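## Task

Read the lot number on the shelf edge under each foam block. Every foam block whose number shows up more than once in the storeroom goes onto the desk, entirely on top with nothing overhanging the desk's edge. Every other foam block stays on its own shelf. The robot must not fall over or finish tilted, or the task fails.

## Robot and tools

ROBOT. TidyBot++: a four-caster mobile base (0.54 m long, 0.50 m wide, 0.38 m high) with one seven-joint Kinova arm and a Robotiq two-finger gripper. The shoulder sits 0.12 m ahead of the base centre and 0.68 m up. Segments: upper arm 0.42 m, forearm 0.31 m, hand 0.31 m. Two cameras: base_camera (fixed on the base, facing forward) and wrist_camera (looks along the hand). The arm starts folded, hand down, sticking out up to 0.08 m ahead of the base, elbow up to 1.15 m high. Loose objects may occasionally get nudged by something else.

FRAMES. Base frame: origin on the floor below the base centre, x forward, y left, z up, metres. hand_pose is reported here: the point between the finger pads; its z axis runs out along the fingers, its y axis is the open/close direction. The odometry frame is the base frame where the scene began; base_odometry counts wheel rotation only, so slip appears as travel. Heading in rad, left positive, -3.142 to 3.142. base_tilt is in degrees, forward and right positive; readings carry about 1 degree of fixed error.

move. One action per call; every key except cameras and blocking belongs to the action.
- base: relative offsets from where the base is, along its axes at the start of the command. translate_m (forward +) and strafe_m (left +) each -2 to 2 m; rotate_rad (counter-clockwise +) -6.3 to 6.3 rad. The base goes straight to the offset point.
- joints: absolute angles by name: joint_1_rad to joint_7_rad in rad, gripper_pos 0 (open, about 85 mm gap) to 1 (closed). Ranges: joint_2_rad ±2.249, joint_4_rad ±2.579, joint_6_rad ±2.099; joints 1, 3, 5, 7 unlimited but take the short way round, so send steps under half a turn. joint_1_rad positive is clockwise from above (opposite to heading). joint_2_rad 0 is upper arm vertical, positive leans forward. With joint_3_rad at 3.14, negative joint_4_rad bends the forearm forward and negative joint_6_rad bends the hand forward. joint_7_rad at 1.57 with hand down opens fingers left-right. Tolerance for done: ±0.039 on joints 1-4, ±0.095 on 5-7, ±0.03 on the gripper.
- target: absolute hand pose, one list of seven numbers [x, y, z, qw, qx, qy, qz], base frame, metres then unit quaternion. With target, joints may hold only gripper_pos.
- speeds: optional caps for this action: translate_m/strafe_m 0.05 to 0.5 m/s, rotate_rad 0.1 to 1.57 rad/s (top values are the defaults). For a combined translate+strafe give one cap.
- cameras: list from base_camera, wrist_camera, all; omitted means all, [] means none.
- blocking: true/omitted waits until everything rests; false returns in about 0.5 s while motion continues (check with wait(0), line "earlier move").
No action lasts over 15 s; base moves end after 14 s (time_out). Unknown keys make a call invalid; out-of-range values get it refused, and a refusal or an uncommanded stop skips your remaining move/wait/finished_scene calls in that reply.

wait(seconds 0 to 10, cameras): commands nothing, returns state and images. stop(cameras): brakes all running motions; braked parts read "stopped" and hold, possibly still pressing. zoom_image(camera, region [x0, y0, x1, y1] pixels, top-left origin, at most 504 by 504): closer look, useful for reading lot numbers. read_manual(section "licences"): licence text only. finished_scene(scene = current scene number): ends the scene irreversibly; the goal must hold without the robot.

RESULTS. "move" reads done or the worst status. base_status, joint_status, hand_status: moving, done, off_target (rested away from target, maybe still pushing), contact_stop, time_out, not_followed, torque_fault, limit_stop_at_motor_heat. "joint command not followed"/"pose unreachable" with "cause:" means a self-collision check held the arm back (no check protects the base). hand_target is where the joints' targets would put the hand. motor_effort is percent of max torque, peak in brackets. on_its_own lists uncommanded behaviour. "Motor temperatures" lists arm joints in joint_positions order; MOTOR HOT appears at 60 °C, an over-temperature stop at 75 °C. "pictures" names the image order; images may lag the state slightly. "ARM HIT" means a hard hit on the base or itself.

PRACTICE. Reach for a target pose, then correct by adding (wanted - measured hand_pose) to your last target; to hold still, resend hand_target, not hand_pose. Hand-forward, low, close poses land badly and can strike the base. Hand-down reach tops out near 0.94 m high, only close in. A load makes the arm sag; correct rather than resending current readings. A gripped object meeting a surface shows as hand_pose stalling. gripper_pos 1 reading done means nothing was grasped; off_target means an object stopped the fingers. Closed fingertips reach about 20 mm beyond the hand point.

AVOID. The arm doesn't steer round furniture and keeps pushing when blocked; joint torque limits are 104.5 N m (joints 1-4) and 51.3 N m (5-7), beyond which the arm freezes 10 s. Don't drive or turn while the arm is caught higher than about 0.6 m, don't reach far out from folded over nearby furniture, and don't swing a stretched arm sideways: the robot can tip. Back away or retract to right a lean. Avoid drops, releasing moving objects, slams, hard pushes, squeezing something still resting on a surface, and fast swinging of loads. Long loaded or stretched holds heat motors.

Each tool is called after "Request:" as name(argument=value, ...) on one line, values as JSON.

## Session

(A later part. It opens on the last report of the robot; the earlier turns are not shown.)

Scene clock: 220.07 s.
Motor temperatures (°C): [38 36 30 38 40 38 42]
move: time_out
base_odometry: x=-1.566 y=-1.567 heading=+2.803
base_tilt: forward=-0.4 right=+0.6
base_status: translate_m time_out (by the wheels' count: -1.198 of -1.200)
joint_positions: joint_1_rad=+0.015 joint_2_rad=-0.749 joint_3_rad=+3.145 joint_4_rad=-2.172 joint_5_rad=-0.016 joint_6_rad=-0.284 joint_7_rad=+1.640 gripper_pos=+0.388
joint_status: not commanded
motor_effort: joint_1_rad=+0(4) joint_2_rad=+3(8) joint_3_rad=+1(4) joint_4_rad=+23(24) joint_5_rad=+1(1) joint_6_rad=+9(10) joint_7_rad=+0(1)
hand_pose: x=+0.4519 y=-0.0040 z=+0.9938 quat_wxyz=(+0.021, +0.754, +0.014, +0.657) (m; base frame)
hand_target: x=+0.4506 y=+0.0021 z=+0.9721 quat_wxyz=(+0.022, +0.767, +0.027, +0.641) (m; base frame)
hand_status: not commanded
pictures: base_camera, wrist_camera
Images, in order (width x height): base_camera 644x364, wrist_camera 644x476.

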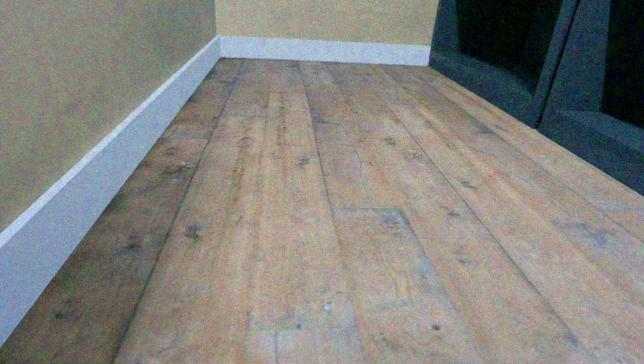

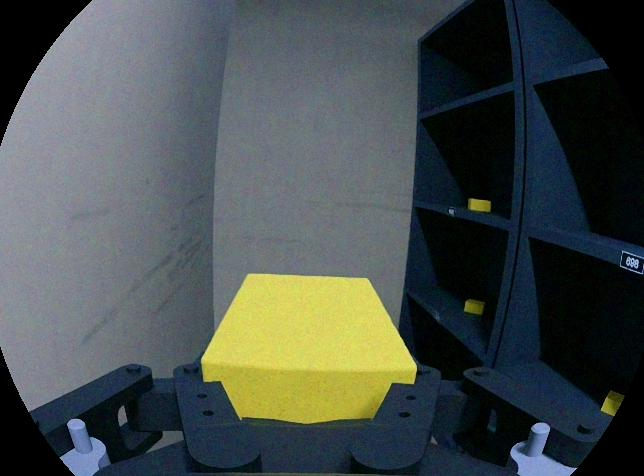

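Request:
move(base={"strafe_m":-0.13})

Request:
move(base={"translate_m":-1.2})

Scene clock: 221.57 s.
Motor temperatures (°C): [38 36 30 38 40 38 42]
move: done
base_odometry: x=-1.522 y=-1.444 heading=+2.803
base_tilt: forward=-0.4 right=+0.6
base_status: done
joint_positions: joint_1_rad=+0.015 joint_2_rad=-0.749 joint_3_rad=+3.144 joint_4_rad=-2.172 joint_5_rad=-0.016 joint_6_rad=-0.284 joint_7_rad=+1.640 gripper_pos=+0.388
joint_status: not commanded
motor_effort: joint_1_rad=-1(1) joint_2_rad=+3(4) joint_3_rad=+1(3) joint_4_rad=+22(23) joint_5_rad=+1(1) joint_6_rad=+9(10) joint_7_rad=+0(1)
hand_pose: x=+0.4519 y=-0.0036 z=+0.9938 quat_wxyz=(+0.021, +0.754, +0.015, +0.657) (m; base frame)
hand_target: x=+0.4506 y=+0.0021 z=+0.9721 quat_wxyz=(+0.022, +0.767, +0.027, +0.641) (m; base frame)
hand_status: not commanded
pictures: base_camera, wrist_camera
Images, in order (width x height): base_camera 644x364, wrist_camera 644x476.

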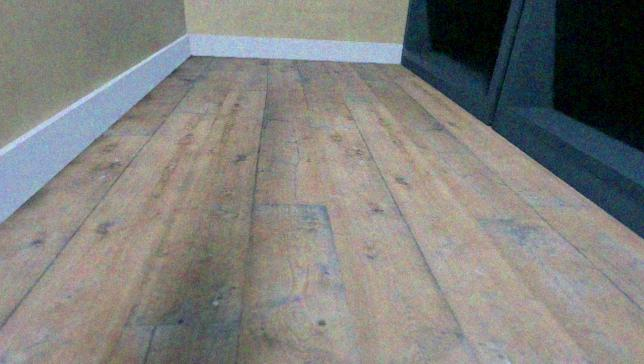

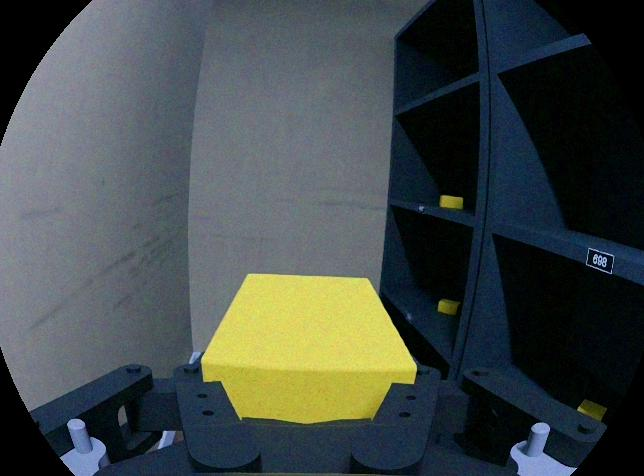

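Scene clock: 225.20 s.
Motor temperatures (°C): [38 36 30 38 40 38 42]
move: done
base_odometry: x=-0.391 y=-1.843 heading=+2.803
base_tilt: forward=-0.4 right=+0.6
base_status: done
joint_positions: joint_1_rad=+0.015 joint_2_rad=-0.748 joint_3_rad=+3.144 joint_4_rad=-2.172 joint_5_rad=-0.016 joint_6_rad=-0.284 joint_7_rad=+1.640 gripper_pos=+0.388
joint_status: not commanded
motor_effort: joint_1_rad=+0(1) joint_2_rad=+3(6) joint_3_rad=+1(2) joint_4_rad=+23(24) joint_5_rad=+1(1) joint_6_rad=+9(10) joint_7_rad=+0(1)
hand_pose: x=+0.4521 y=-0.0036 z=+0.9934 quat_wxyz=(+0.021, +0.754, +0.015, +0.656) (m; base frame)
hand_target: x=+0.4506 y=+0.0021 z=+0.9721 quat_wxyz=(+0.022, +0.767, +0.027, +0.641) (m; base frame)
hand_status: not commanded
pictures: base_camera, wrist_camera
Images, in order (width x height): base_camera 644x364, wrist_camera 644x476.

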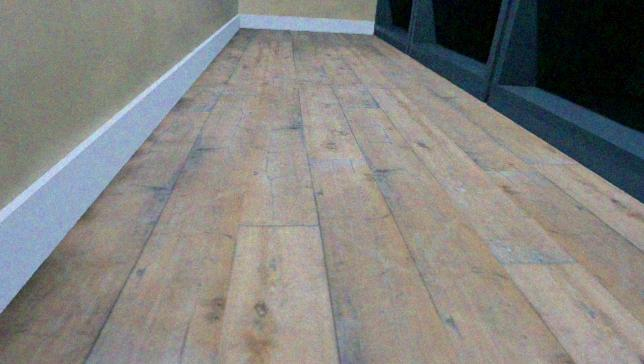

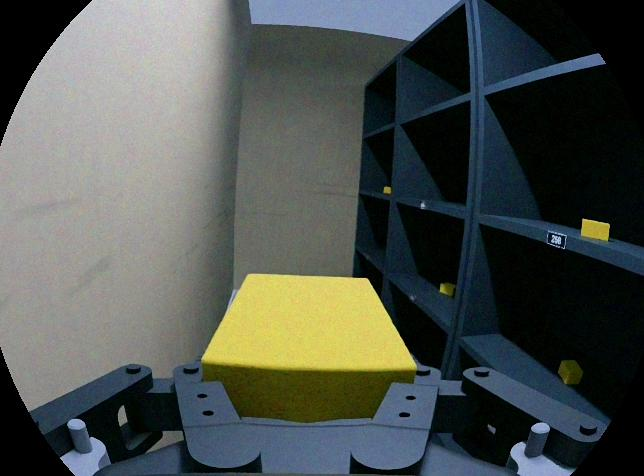

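Request:
move(base={"translate_m":-0.85,"strafe_m":-0.08})

Request:
move(joints={"joint_6_rad":-0.7})

Scene clock: 228.37 s.
Motor temperatures (°C): [38 36 30 38 40 38 42]
move: done
base_odometry: x=+0.438 y=-2.050 heading=+2.803
base_tilt: forward=-0.4 right=+0.6
base_status: done
joint_positions: joint_1_rad=+0.015 joint_2_rad=-0.748 joint_3_rad=+3.144 joint_4_rad=-2.172 joint_5_rad=-0.016 joint_6_rad=-0.284 joint_7_rad=+1.640 gripper_pos=+0.388
joint_status: not commanded
motor_effort: joint_1_rad=+0(1) joint_2_rad=+3(5) joint_3_rad=+1(1) joint_4_rad=+23(24) joint_5_rad=+1(1) joint_6_rad=+9(10) joint_7_rad=+0(1)
hand_pose: x=+0.4521 y=-0.0036 z=+0.9934 quat_wxyz=(+0.021, +0.754, +0.015, +0.656) (m; base frame)
hand_target: x=+0.4506 y=+0.0021 z=+0.9721 quat_wxyz=(+0.022, +0.767, +0.027, +0.641) (m; base frame)
hand_status: not commanded
pictures: base_camera, wrist_camera
Images, in order (width x height): base_camera 644x364, wrist_camera 644x476.

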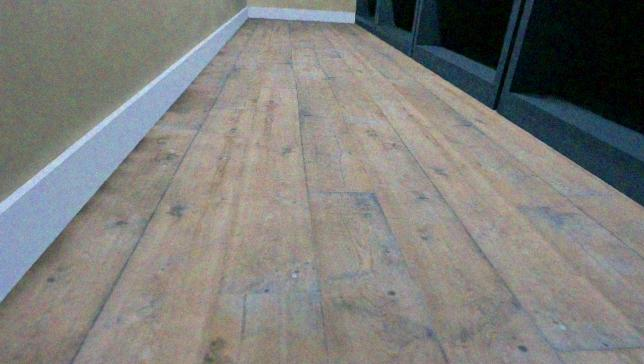

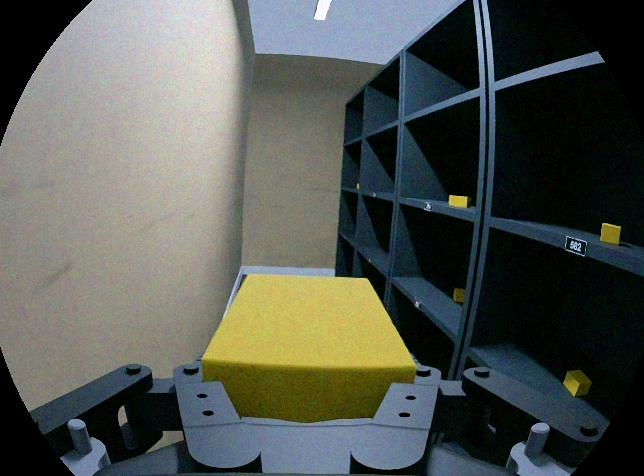

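Scene clock: 229.50 s.
Motor temperatures (°C): [38 36 30 38 40 38 42]
move: done
base_odometry: x=+0.438 y=-2.050 heading=+2.803
base_tilt: forward=-0.4 right=+0.6
base_status: not commanded
joint_positions: joint_1_rad=+0.015 joint_2_rad=-0.748 joint_3_rad=+3.144 joint_4_rad=-2.184 joint_5_rad=-0.016 joint_6_rad=-0.660 joint_7_rad=+1.640 gripper_pos=+0.388
joint_status: all done
motor_effort: joint_1_rad=+0(1) joint_2_rad=+4(4) joint_3_rad=+1(1) joint_4_rad=+22(25) joint_5_rad=+1(1) joint_6_rad=+8(10) joint_7_rad=+0(0)
hand_pose: x=+0.4136 y=-0.0011 z=+0.8765 quat_wxyz=(+0.014, +0.866, +0.019, +0.499) (m; base frame)
hand_target: x=+0.4048 y=+0.0019 z=+0.8572 quat_wxyz=(+0.017, +0.879, +0.031, +0.475) (m; base frame)
hand_status: not commanded
pictures: base_camera, wrist_camera
Images, in order (width x height): base_camera 644x364, wrist_camera 644x476.

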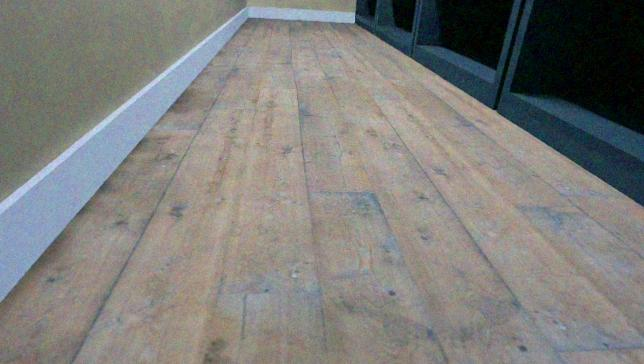

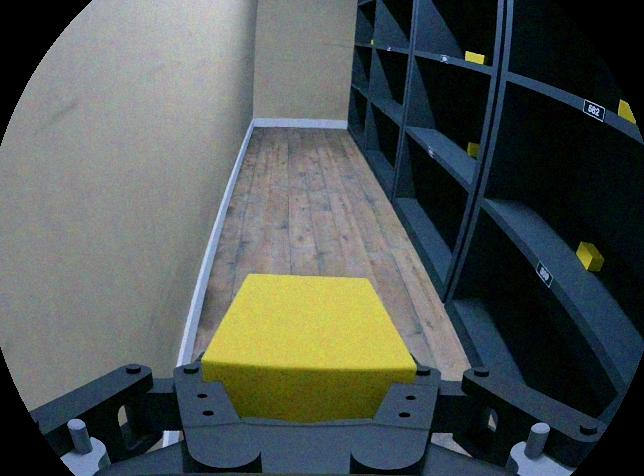

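Request:
zoom_image(camera="wrist_camera", region=[525, 255, 565, 291])

Request:
zoom_image(camera="wrist_camera", region=[575, 92, 615, 128])

Scaled by 12.600.

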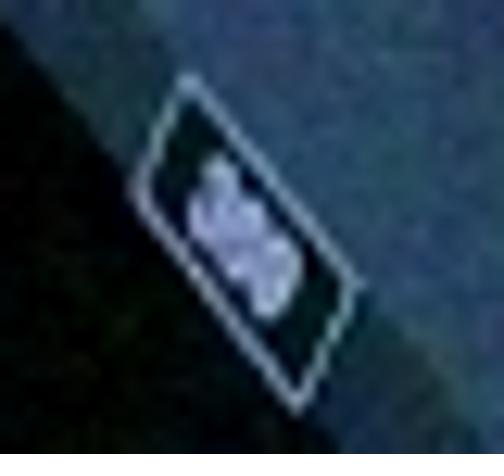

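Scaled by 12.600.

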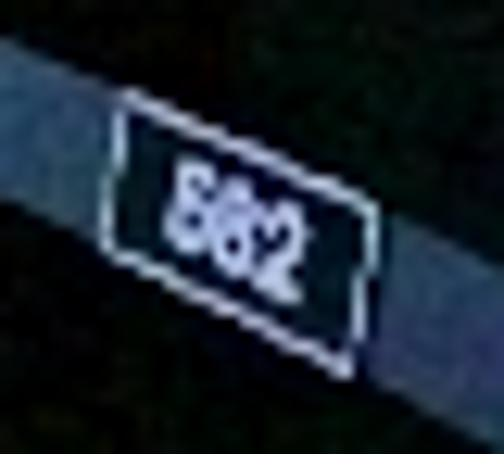

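Request:
move(base={"translate_m":0.35}, joints={"joint_1_rad":0.2,"joint_2_rad":-0.45,"joint_4_rad":-2.48,"joint_6_rad":-0.2})

Scene clock: 231.87 s.
Motor temperatures (°C): [38 36 30 38 40 38 42]
move: done
base_odometry: x=+0.108 y=-1.933 heading=+2.802
base_tilt: forward=-0.3 right=+0.6
base_status: done
joint_positions: joint_1_rad=+0.181 joint_2_rad=-0.455 joint_3_rad=+3.144 joint_4_rad=-2.452 joint_5_rad=-0.016 joint_6_rad=-0.255 joint_7_rad=+1.640 gripper_pos=+0.388
joint_status: all done
motor_effort: joint_1_rad=+0(2) joint_2_rad=-3(8) joint_3_rad=+1(2) joint_4_rad=+20(23) joint_5_rad=+1(1) joint_6_rad=+7(9) joint_7_rad=-1(1)
hand_pose: x=+0.4568 y=-0.0602 z=+0.7340 quat_wxyz=(+0.049, +0.901, -0.058, +0.428) (m; base frame)
hand_target: x=+0.4573 y=-0.0667 z=+0.7307 quat_wxyz=(+0.059, +0.896, -0.058, +0.436) (m; base frame)
hand_status: not commanded
pictures: base_camera, wrist_camera
Images, in order (width x height): base_camera 644x364, wrist_camera 644x476.

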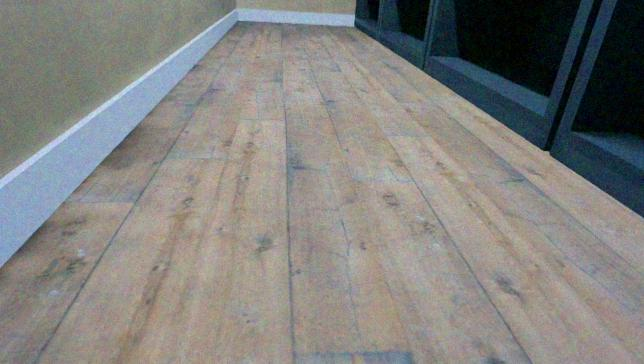

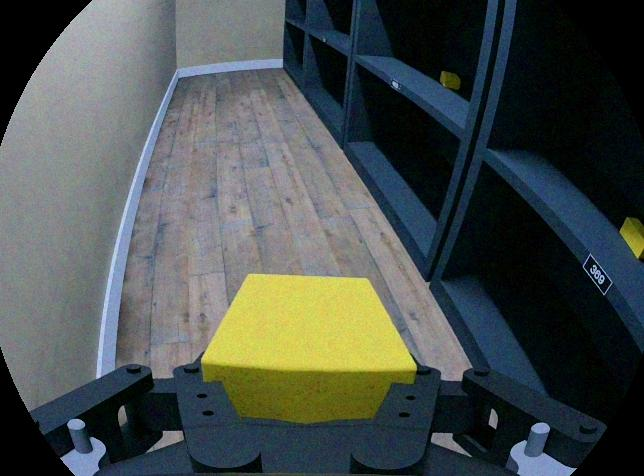

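Request:
move(base={"translate_m":0.85})

Request:
zoom_image(camera="wrist_camera", region=[540, 220, 630, 310])

Scene clock: 235.00 s.
Motor temperatures (°C): [38 36 30 38 40 38 42]
move: done
base_odometry: x=-0.694 y=-1.650 heading=+2.801
base_tilt: forward=-0.3 right=+0.6
base_status: done
joint_positions: joint_1_rad=+0.181 joint_2_rad=-0.455 joint_3_rad=+3.144 joint_4_rad=-2.454 joint_5_rad=-0.016 joint_6_rad=-0.252 joint_7_rad=+1.640 gripper_pos=+0.388
joint_status: not commanded
motor_effort: joint_1_rad=-1(1) joint_2_rad=-3(6) joint_3_rad=+1(1) joint_4_rad=+20(21) joint_5_rad=+1(1) joint_6_rad=+6(8) joint_7_rad=+0(1)
hand_pose: x=+0.4570 y=-0.0602 z=+0.7335 quat_wxyz=(+0.049, +0.901, -0.058, +0.428) (m; base frame)
hand_target: x=+0.4573 y=-0.0667 z=+0.7307 quat_wxyz=(+0.059, +0.896, -0.058, +0.436) (m; base frame)
hand_status: not commanded
pictures: base_camera, wrist_camera
Images, in order (width x height): base_camera 644x364, wrist_camera 644x476.

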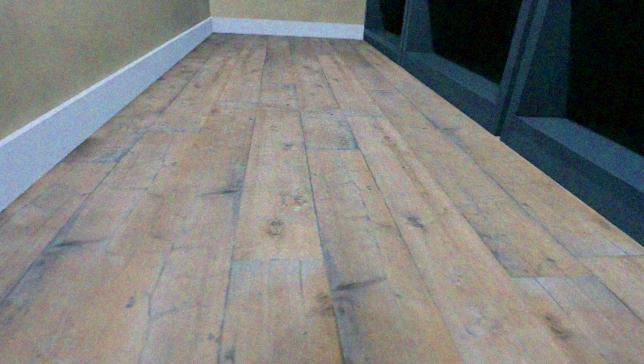

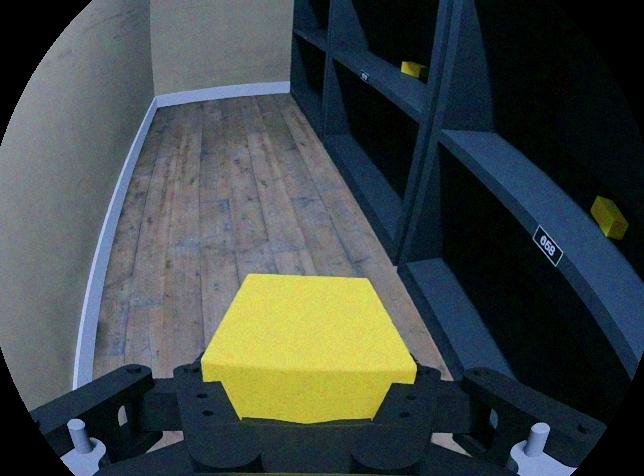

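Scaled by 5.600.

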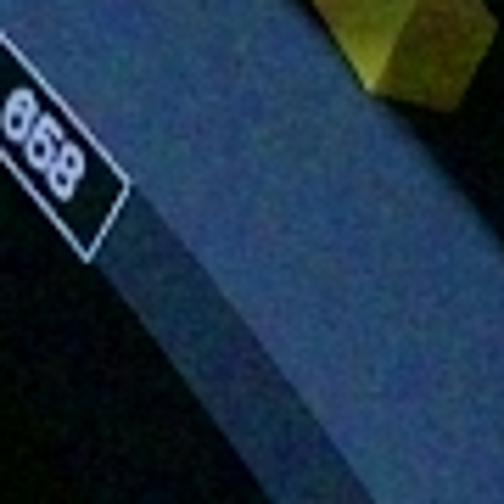

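Request:
move(base={"translate_m":-1.2,"strafe_m":-0.06}, joints={"joint_1_rad":0,"joint_2_rad":-0.4,"joint_4_rad":-2.45,"joint_6_rad":-0.8})

Request:
move(base={"rotate_rad":-1.57})

Scene clock: 239.17 s.
Motor temperatures (°C): [38 35 30 38 40 38 42]
move: done
base_odometry: x=+0.458 y=-1.994 heading=+2.802
base_tilt: forward=-0.4 right=+0.6
base_status: done
joint_positions: joint_1_rad=+0.018 joint_2_rad=-0.410 joint_3_rad=+3.144 joint_4_rad=-2.454 joint_5_rad=-0.016 joint_6_rad=-0.754 joint_7_rad=+1.640 gripper_pos=+0.388
joint_status: all done
motor_effort: joint_1_rad=-1(2) joint_2_rad=-1(6) joint_3_rad=+1(1) joint_4_rad=+17(20) joint_5_rad=+1(1) joint_6_rad=+3(7) joint_7_rad=+0(1)
hand_pose: x=+0.3362 y=+0.0003 z=+0.6315 quat_wxyz=(+0.001, +0.985, +0.019, +0.171) (m; base frame)
hand_target: x=+0.3236 y=+0.0016 z=+0.6263 quat_wxyz=(+0.005, +0.989, +0.035, +0.145) (m; base frame)
hand_status: not commanded
pictures: base_camera, wrist_camera
Images, in order (width x height): base_camera 644x364, wrist_camera 644x476.

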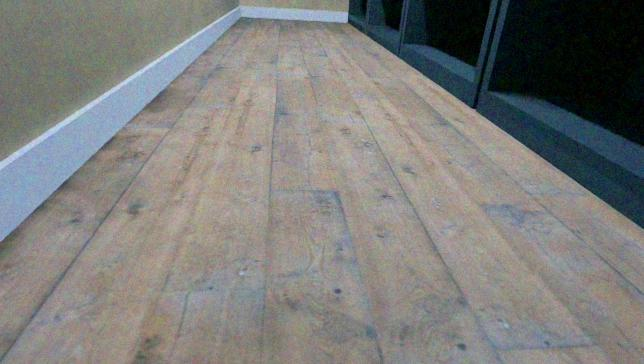

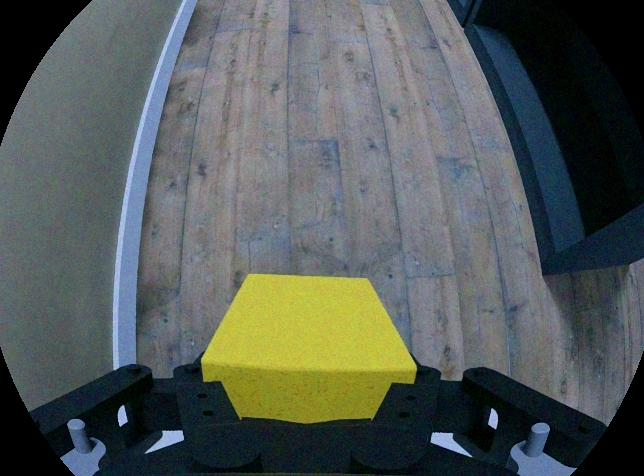

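Scene clock: 241.47 s.
Motor temperatures (°C): [38 35 30 38 40 38 42]
move: done
base_odometry: x=+0.458 y=-1.994 heading=+1.233
base_tilt: forward=-0.3 right=+0.6
base_status: done
joint_positions: joint_1_rad=+0.017 joint_2_rad=-0.410 joint_3_rad=+3.144 joint_4_rad=-2.454 joint_5_rad=-0.016 joint_6_rad=-0.754 joint_7_rad=+1.640 gripper_pos=+0.388
joint_status: not commanded
motor_effort: joint_1_rad=-1(1) joint_2_rad=-2(3) joint_3_rad=+1(1) joint_4_rad=+17(18) joint_5_rad=+0(1) joint_6_rad=+3(4) joint_7_rad=+0(1)
hand_pose: x=+0.3362 y=+0.0006 z=+0.6315 quat_wxyz=(+0.001, +0.985, +0.020, +0.171) (m; base frame)
hand_target: x=+0.3236 y=+0.0016 z=+0.6263 quat_wxyz=(+0.005, +0.989, +0.035, +0.145) (m; base frame)
hand_status: not commanded
pictures: base_camera, wrist_camera
Images, in order (width x height): base_camera 644x364, wrist_camera 644x476.

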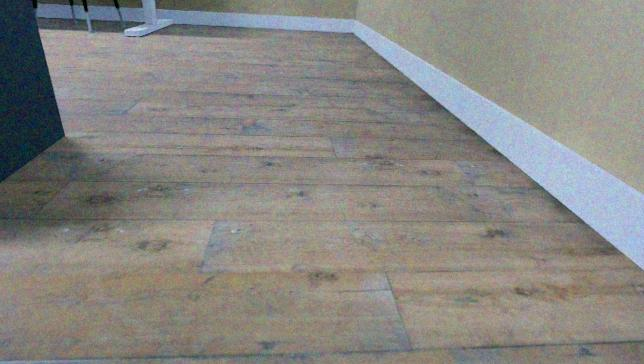

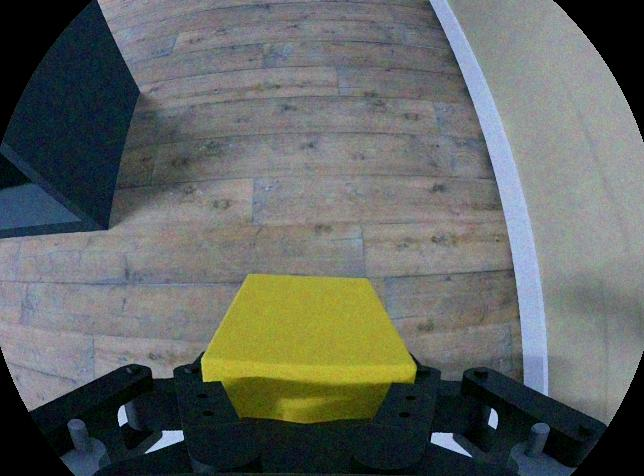

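Request:
move(base={"translate_m":1.45})

Request:
move(base={"strafe_m":0.9}, joints={"joint_2_rad":-0.65,"joint_4_rad":-2.3,"joint_6_rad":-0.3})

Scene clock: 245.73 s.
Motor temperatures (°C): [38 35 30 38 40 38 42]
move: done
base_odometry: x=+0.939 y=-0.626 heading=+1.232
base_tilt: forward=-0.3 right=+0.6
base_status: done
joint_positions: joint_1_rad=+0.017 joint_2_rad=-0.407 joint_3_rad=+3.144 joint_4_rad=-2.454 joint_5_rad=-0.016 joint_6_rad=-0.756 joint_7_rad=+1.640 gripper_pos=+0.388
joint_status: not commanded
motor_effort: joint_1_rad=-1(1) joint_2_rad=-2(4) joint_3_rad=+0(1) joint_4_rad=+17(19) joint_5_rad=+1(1) joint_6_rad=+3(4) joint_7_rad=+0(1)
hand_pose: x=+0.3355 y=+0.0006 z=+0.6308 quat_wxyz=(+0.001, +0.985, +0.020, +0.169) (m; base frame)
hand_target: x=+0.3236 y=+0.0016 z=+0.6263 quat_wxyz=(+0.005, +0.989, +0.035, +0.145) (m; base frame)
hand_status: not commanded
pictures: base_camera, wrist_camera
Images, in order (width x height): base_camera 644x364, wrist_camera 644x476.

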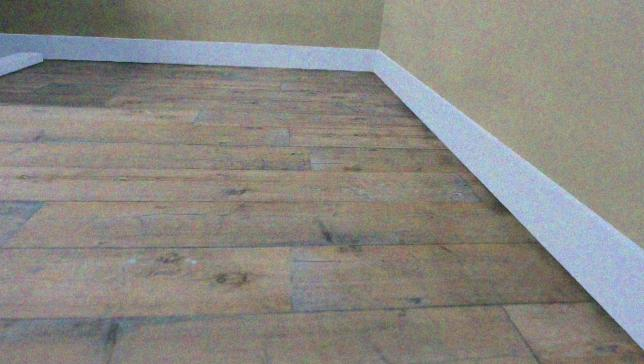

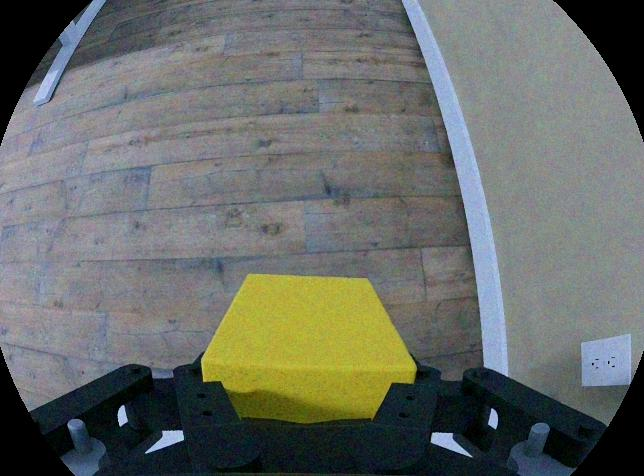

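Scene clock: 248.80 s.
Motor temperatures (°C): [38 35 30 38 40 38 42]
move: done
base_odometry: x=+0.090 y=-0.326 heading=+1.231
base_tilt: forward=-0.4 right=+0.6
base_status: done
joint_positions: joint_1_rad=+0.017 joint_2_rad=-0.640 joint_3_rad=+3.144 joint_4_rad=-2.309 joint_5_rad=-0.016 joint_6_rad=-0.357 joint_7_rad=+1.640 gripper_pos=+0.388
joint_status: all done
motor_effort: joint_1_rad=-1(1) joint_2_rad=+1(4) joint_3_rad=+1(2) joint_4_rad=+22(23) joint_5_rad=+1(1) joint_6_rad=+8(9) joint_7_rad=+0(1)
hand_pose: x=+0.4603 y=-0.0036 z=+0.8519 quat_wxyz=(+0.016, +0.848, +0.016, +0.529) (m; base frame)
hand_target: x=+0.4669 y=+0.0020 z=+0.8767 quat_wxyz=(+0.019, +0.827, +0.029, +0.561) (m; base frame)
hand_status: not commanded
pictures: base_camera, wrist_camera
Images, in order (width x height): base_camera 644x364, wrist_camera 644x476.

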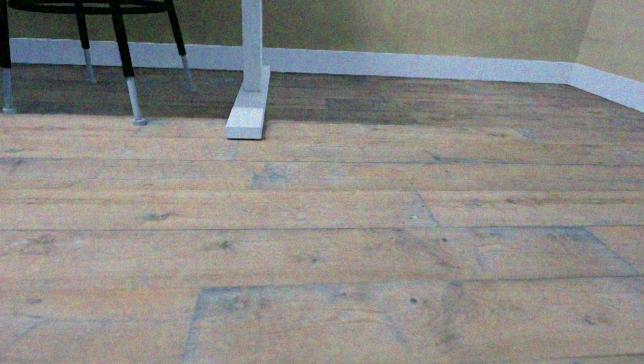

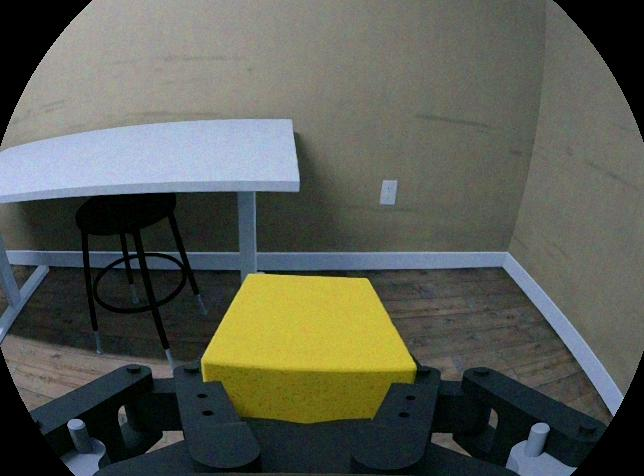

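Request:
move(base={"strafe_m":0.3,"translate_m":0.4}, joints={"joint_2_rad":-0.6,"joint_4_rad":-2.25,"joint_6_rad":-0.2})

Scene clock: 251.53 s.
Motor temperatures (°C): [38 35 30 38 40 38 42]
move: done
base_odometry: x=-0.060 y=+0.151 heading=+1.231
base_tilt: forward=-0.4 right=+0.6
base_status: done
joint_positions: joint_1_rad=+0.017 joint_2_rad=-0.606 joint_3_rad=+3.144 joint_4_rad=-2.256 joint_5_rad=-0.016 joint_6_rad=-0.253 joint_7_rad=+1.640 gripper_pos=+0.388
joint_status: all done
motor_effort: joint_1_rad=+0(1) joint_2_rad=-1(3) joint_3_rad=+1(2) joint_4_rad=+22(25) joint_5_rad=+1(1) joint_6_rad=+8(10) joint_7_rad=+0(1)
hand_pose: x=+0.4869 y=-0.0046 z=+0.9011 quat_wxyz=(+0.019, +0.814, +0.015, +0.580) (m; base frame)
hand_target: x=+0.4940 y=+0.0021 z=+0.9184 quat_wxyz=(+0.021, +0.798, +0.028, +0.601) (m; base frame)
hand_status: not commanded
pictures: base_camera, wrist_camera
Images, in order (width x height): base_camera 644x364, wrist_camera 644x476.

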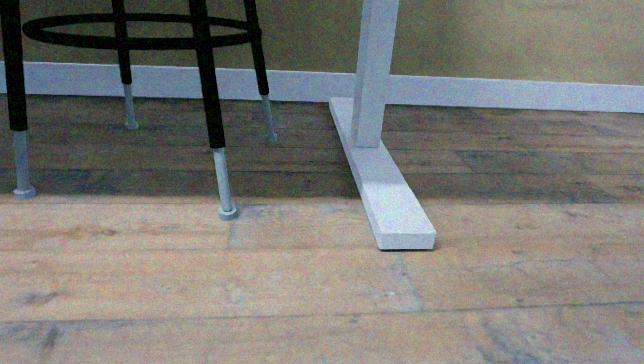

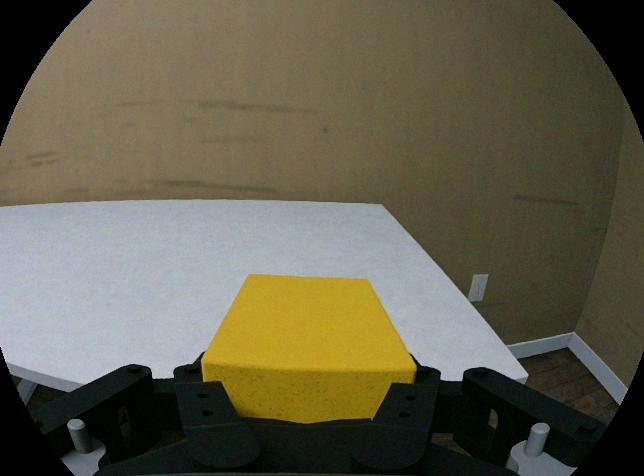

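Request:
move(joints={"joint_1_rad":0.0,"joint_2_rad":0.0,"joint_4_rad":-2.1,"joint_6_rad":0.1})

Request:
move(joints={"joint_2_rad":0.377,"joint_4_rad":-1.84,"joint_6_rad":0.367})

Request:
move(joints={"joint_2_rad":0.498,"joint_4_rad":-1.936,"joint_6_rad":0.584})

Scene clock: 253.87 s.
Motor temperatures (°C): [38 35 30 38 40 38 42]
move: done
base_odometry: x=-0.060 y=+0.151 heading=+1.231
base_tilt: forward=-0.3 right=+0.6
base_status: not commanded
joint_positions: joint_1_rad=+0.017 joint_2_rad=-0.017 joint_3_rad=+3.144 joint_4_rad=-2.117 joint_5_rad=-0.016 joint_6_rad=+0.041 joint_7_rad=+1.640 gripper_pos=+0.388
joint_status: all done
motor_effort: joint_1_rad=+0(2) joint_2_rad=-19(20) joint_3_rad=+0(1) joint_4_rad=+20(23) joint_5_rad=+1(1) joint_6_rad=+8(10) joint_7_rad=+0(1)
hand_pose: x=+0.6580 y=-0.0092 z=+0.7979 quat_wxyz=(+0.019, +0.857, +0.015, +0.515) (m; base frame)
hand_target: x=+0.6734 y=+0.0022 z=+0.8143 quat_wxyz=(+0.018, +0.841, +0.030, +0.540) (m; base frame)
hand_status: not commanded
pictures: base_camera, wrist_camera
Images, in order (width x height): base_camera 644x364, wrist_camera 644x476.

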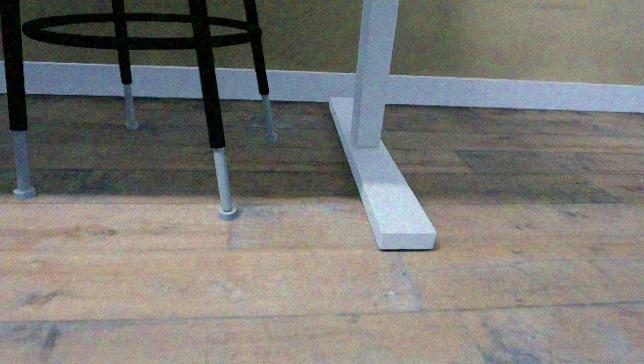

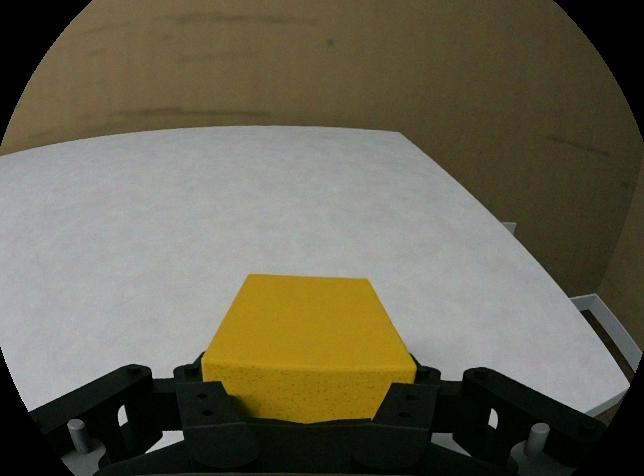

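Scene clock: 255.43 s.
Motor temperatures (°C): [38 35 30 38 40 38 42]
move: done
base_odometry: x=-0.060 y=+0.151 heading=+1.231
base_tilt: forward=-0.3 right=+0.6
base_status: not commanded
joint_positions: joint_1_rad=+0.017 joint_2_rad=+0.358 joint_3_rad=+3.144 joint_4_rad=-1.858 joint_5_rad=-0.016 joint_6_rad=+0.308 joint_7_rad=+1.640 gripper_pos=+0.388
joint_status: all done
motor_effort: joint_1_rad=-1(1) joint_2_rad=-30(33) joint_3_rad=+0(0) joint_4_rad=+18(21) joint_5_rad=+1(1) joint_6_rad=+8(9) joint_7_rad=+0(1)
hand_pose: x=+0.8112 y=-0.0132 z=+0.7836 quat_wxyz=(+0.024, +0.816, +0.013, +0.578) (m; base frame)
hand_target: x=+0.8241 y=+0.0023 z=+0.7980 quat_wxyz=(+0.020, +0.798, +0.028, +0.602) (m; base frame)
hand_status: not commanded
pictures: base_camera, wrist_camera
Images, in order (width x height): base_camera 644x364, wrist_camera 644x476.

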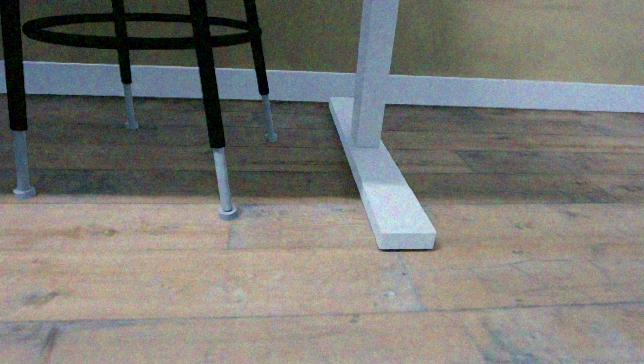

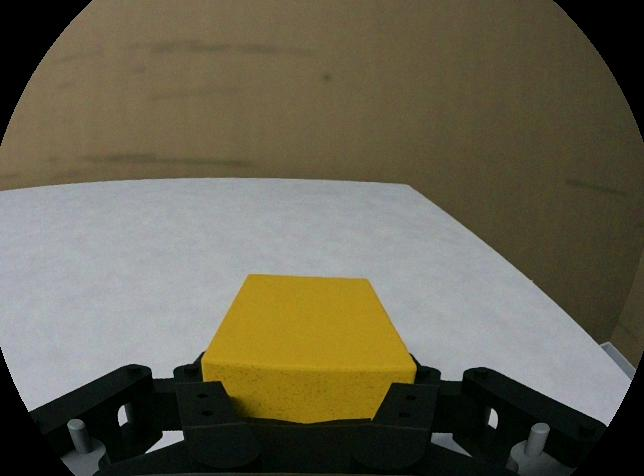

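Scene clock: 256.80 s.
Motor temperatures (°C): [38 35 30 38 40 38 42]
move: done
base_odometry: x=-0.060 y=+0.151 heading=+1.231
base_tilt: forward=-0.3 right=+0.6
base_status: not commanded
joint_positions: joint_1_rad=+0.016 joint_2_rad=+0.462 joint_3_rad=+3.144 joint_4_rad=-1.906 joint_5_rad=-0.016 joint_6_rad=+0.541 joint_7_rad=+1.640 gripper_pos=+0.388
joint_status: all done
motor_effort: joint_1_rad=+0(1) joint_2_rad=-30(35) joint_3_rad=+0(1) joint_4_rad=+16(19) joint_5_rad=+1(1) joint_6_rad=+7(10) joint_7_rad=+0(0)
hand_pose: x=+0.8273 y=-0.0140 z=+0.7544 quat_wxyz=(+0.026, +0.792, +0.013, +0.610) (m; base frame)
hand_target: x=+0.8236 y=+0.0023 z=+0.7268 quat_wxyz=(+0.020, +0.798, +0.028, +0.602) (m; base frame)
hand_status: not commanded
pictures: base_camera, wrist_camera
Images, in order (width x height): base_camera 644x364, wrist_camera 644x476.

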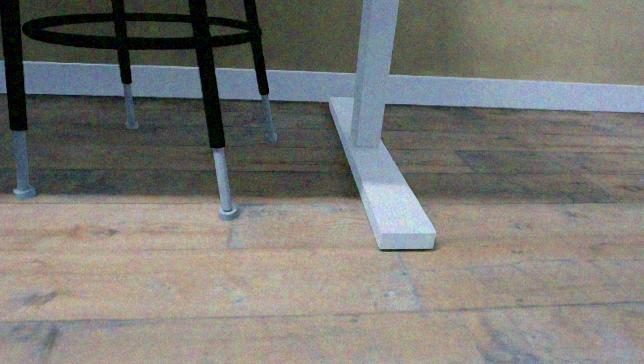

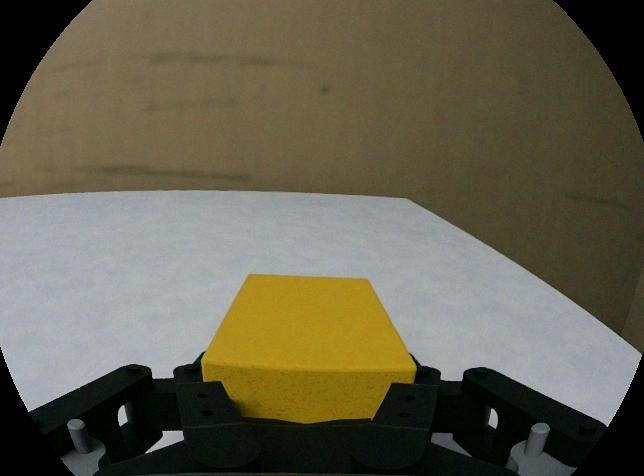

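Request:
move(joints={"joint_2_rad":0.48,"joint_4_rad":-1.92,"joint_6_rad":0.56})

Request:
move(joints={"gripper_pos":0.3})

Request:
move(joints={"gripper_pos":0.0})

Request:
move(base={"translate_m":-0.3}, speeds={"translate_m":0.2})

Scene clock: 257.57 s.
Motor temperatures (°C): [38 35 30 38 40 38 42]
move: done
base_odometry: x=-0.060 y=+0.151 heading=+1.231
base_tilt: forward=-0.3 right=+0.6
base_status: not commanded
joint_positions: joint_1_rad=+0.016 joint_2_rad=+0.462 joint_3_rad=+3.144 joint_4_rad=-1.906 joint_5_rad=-0.016 joint_6_rad=+0.541 joint_7_rad=+1.640 gripper_pos=+0.388
joint_status: all done
motor_effort: joint_1_rad=+0(1) joint_2_rad=-31(33) joint_3_rad=+0(0) joint_4_rad=+17(18) joint_5_rad=+1(1) joint_6_rad=+8(9) joint_7_rad=+0(1)
hand_pose: x=+0.8273 y=-0.0140 z=+0.7547 quat_wxyz=(+0.026, +0.791, +0.013, +0.610) (m; base frame)
hand_target: x=+0.8257 y=+0.0023 z=+0.7404 quat_wxyz=(+0.020, +0.795, +0.028, +0.605) (m; base frame)
hand_status: not commanded
pictures: base_camera, wrist_camera
Images, in order (width x height): base_camera 644x364, wrist_camera 644x476.

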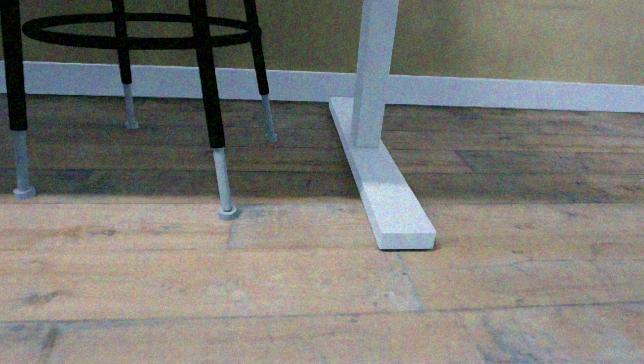

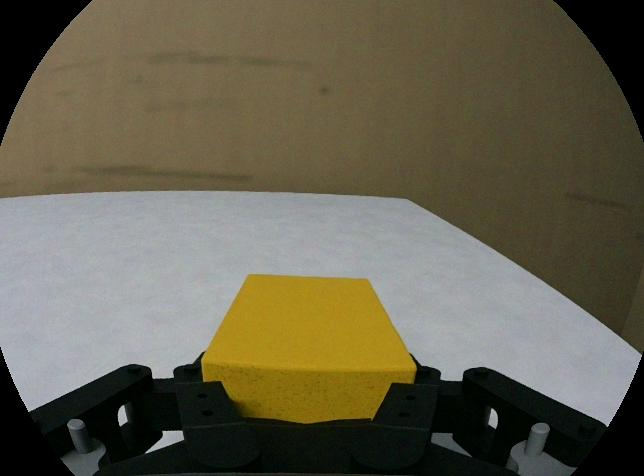

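Scene clock: 258.27 s.
Motor temperatures (°C): [38 35 30 38 40 38 42]
move: done
base_odometry: x=-0.060 y=+0.151 heading=+1.231
base_tilt: forward=-0.3 right=+0.6
base_status: not commanded
joint_positions: joint_1_rad=+0.016 joint_2_rad=+0.462 joint_3_rad=+3.144 joint_4_rad=-1.906 joint_5_rad=-0.016 joint_6_rad=+0.541 joint_7_rad=+1.640 gripper_pos=+0.300
joint_status: all done
motor_effort: joint_1_rad=-1(1) joint_2_rad=-33(33) joint_3_rad=+0(0) joint_4_rad=+18(18) joint_5_rad=+1(1) joint_6_rad=+8(9) joint_7_rad=+0(1)
hand_pose: x=+0.8273 y=-0.0140 z=+0.7547 quat_wxyz=(+0.026, +0.791, +0.013, +0.610) (m; base frame)
hand_target: x=+0.8257 y=+0.0023 z=+0.7404 quat_wxyz=(+0.020, +0.795, +0.028, +0.605) (m; base frame)
hand_status: not commanded
pictures: base_camera, wrist_camera
Images, in order (width x height): base_camera 644x364, wrist_camera 644x476.

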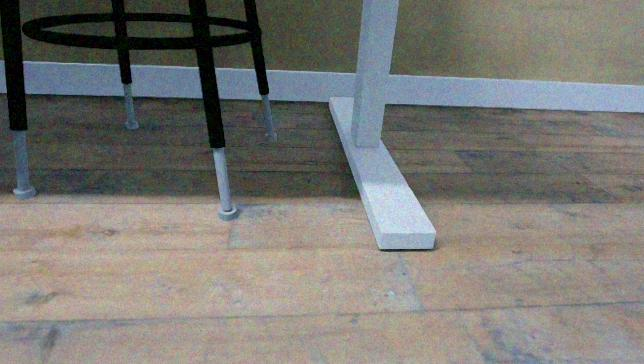

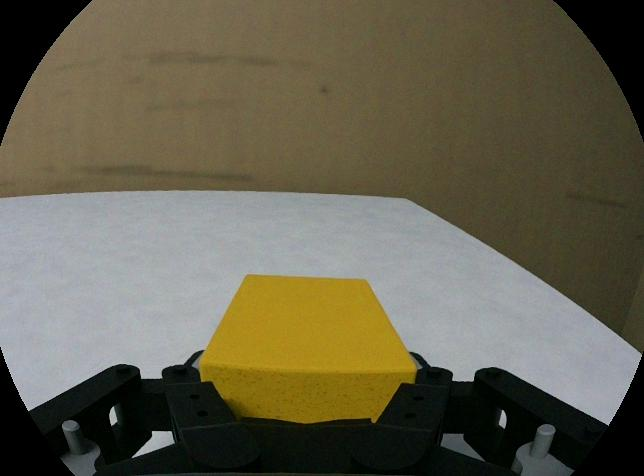

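Scene clock: 258.97 s.
Motor temperatures (°C): [38 35 30 38 40 38 42]
move: done
base_odometry: x=-0.060 y=+0.151 heading=+1.231
base_tilt: forward=-0.3 right=+0.6
base_status: not commanded
joint_positions: joint_1_rad=+0.016 joint_2_rad=+0.462 joint_3_rad=+3.144 joint_4_rad=-1.906 joint_5_rad=-0.016 joint_6_rad=+0.541 joint_7_rad=+1.640 gripper_pos=+0.000
joint_status: all done
motor_effort: joint_1_rad=-1(1) joint_2_rad=-32(33) joint_3_rad=+0(0) joint_4_rad=+17(18) joint_5_rad=+1(1) joint_6_rad=+8(9) joint_7_rad=+0(1)
hand_pose: x=+0.8273 y=-0.0140 z=+0.7547 quat_wxyz=(+0.026, +0.791, +0.013, +0.610) (m; base frame)
hand_target: x=+0.8257 y=+0.0023 z=+0.7404 quat_wxyz=(+0.020, +0.795, +0.028, +0.605) (m; base frame)
hand_status: not commanded
pictures: base_camera, wrist_camera
Images, in order (width x height): base_camera 644x364, wrist_camera 644x476.

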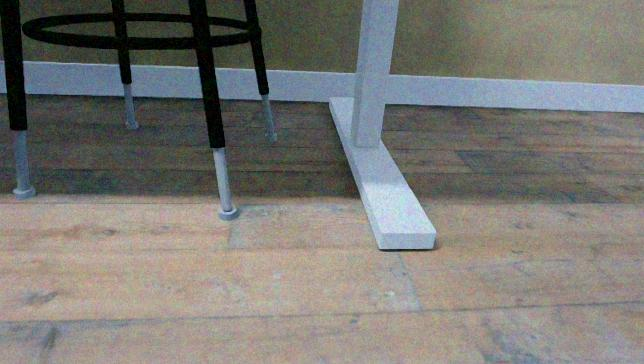

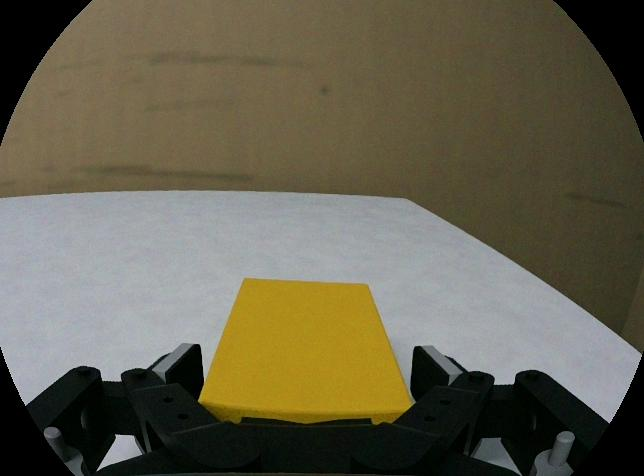

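Scene clock: 261.23 s.
Motor temperatures (°C): [38 36 30 38 40 38 42]
move: done
base_odometry: x=-0.160 y=-0.132 heading=+1.232
base_tilt: forward=-0.3 right=+0.6
base_status: done
joint_positions: joint_1_rad=+0.014 joint_2_rad=+0.463 joint_3_rad=+3.144 joint_4_rad=-1.906 joint_5_rad=-0.016 joint_6_rad=+0.541 joint_7_rad=+1.640 gripper_pos=+0.000
joint_status: not commanded
motor_effort: joint_1_rad=+0(2) joint_2_rad=-32(36) joint_3_rad=+0(1) joint_4_rad=+17(18) joint_5_rad=+1(1) joint_6_rad=+8(9) joint_7_rad=+0(1)
hand_pose: x=+0.8274 y=-0.0129 z=+0.7539 quat_wxyz=(+0.026, +0.792, +0.014, +0.610) (m; base frame)
hand_target: x=+0.8257 y=+0.0023 z=+0.7404 quat_wxyz=(+0.020, +0.795, +0.028, +0.605) (m; base frame)
hand_status: not commanded
pictures: base_camera, wrist_camera
Images, in order (width x height): base_camera 644x364, wrist_camera 644x476.

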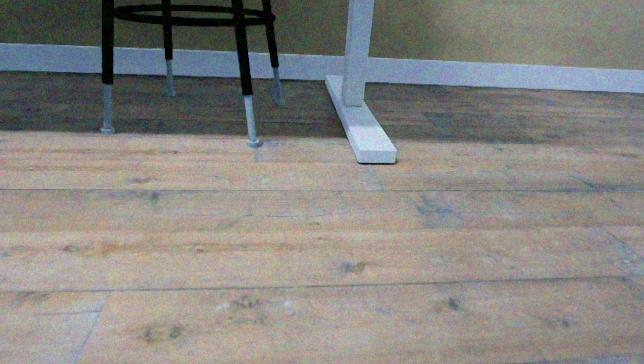

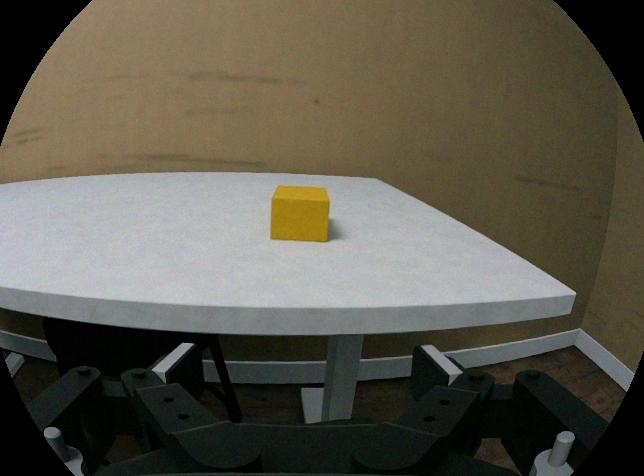

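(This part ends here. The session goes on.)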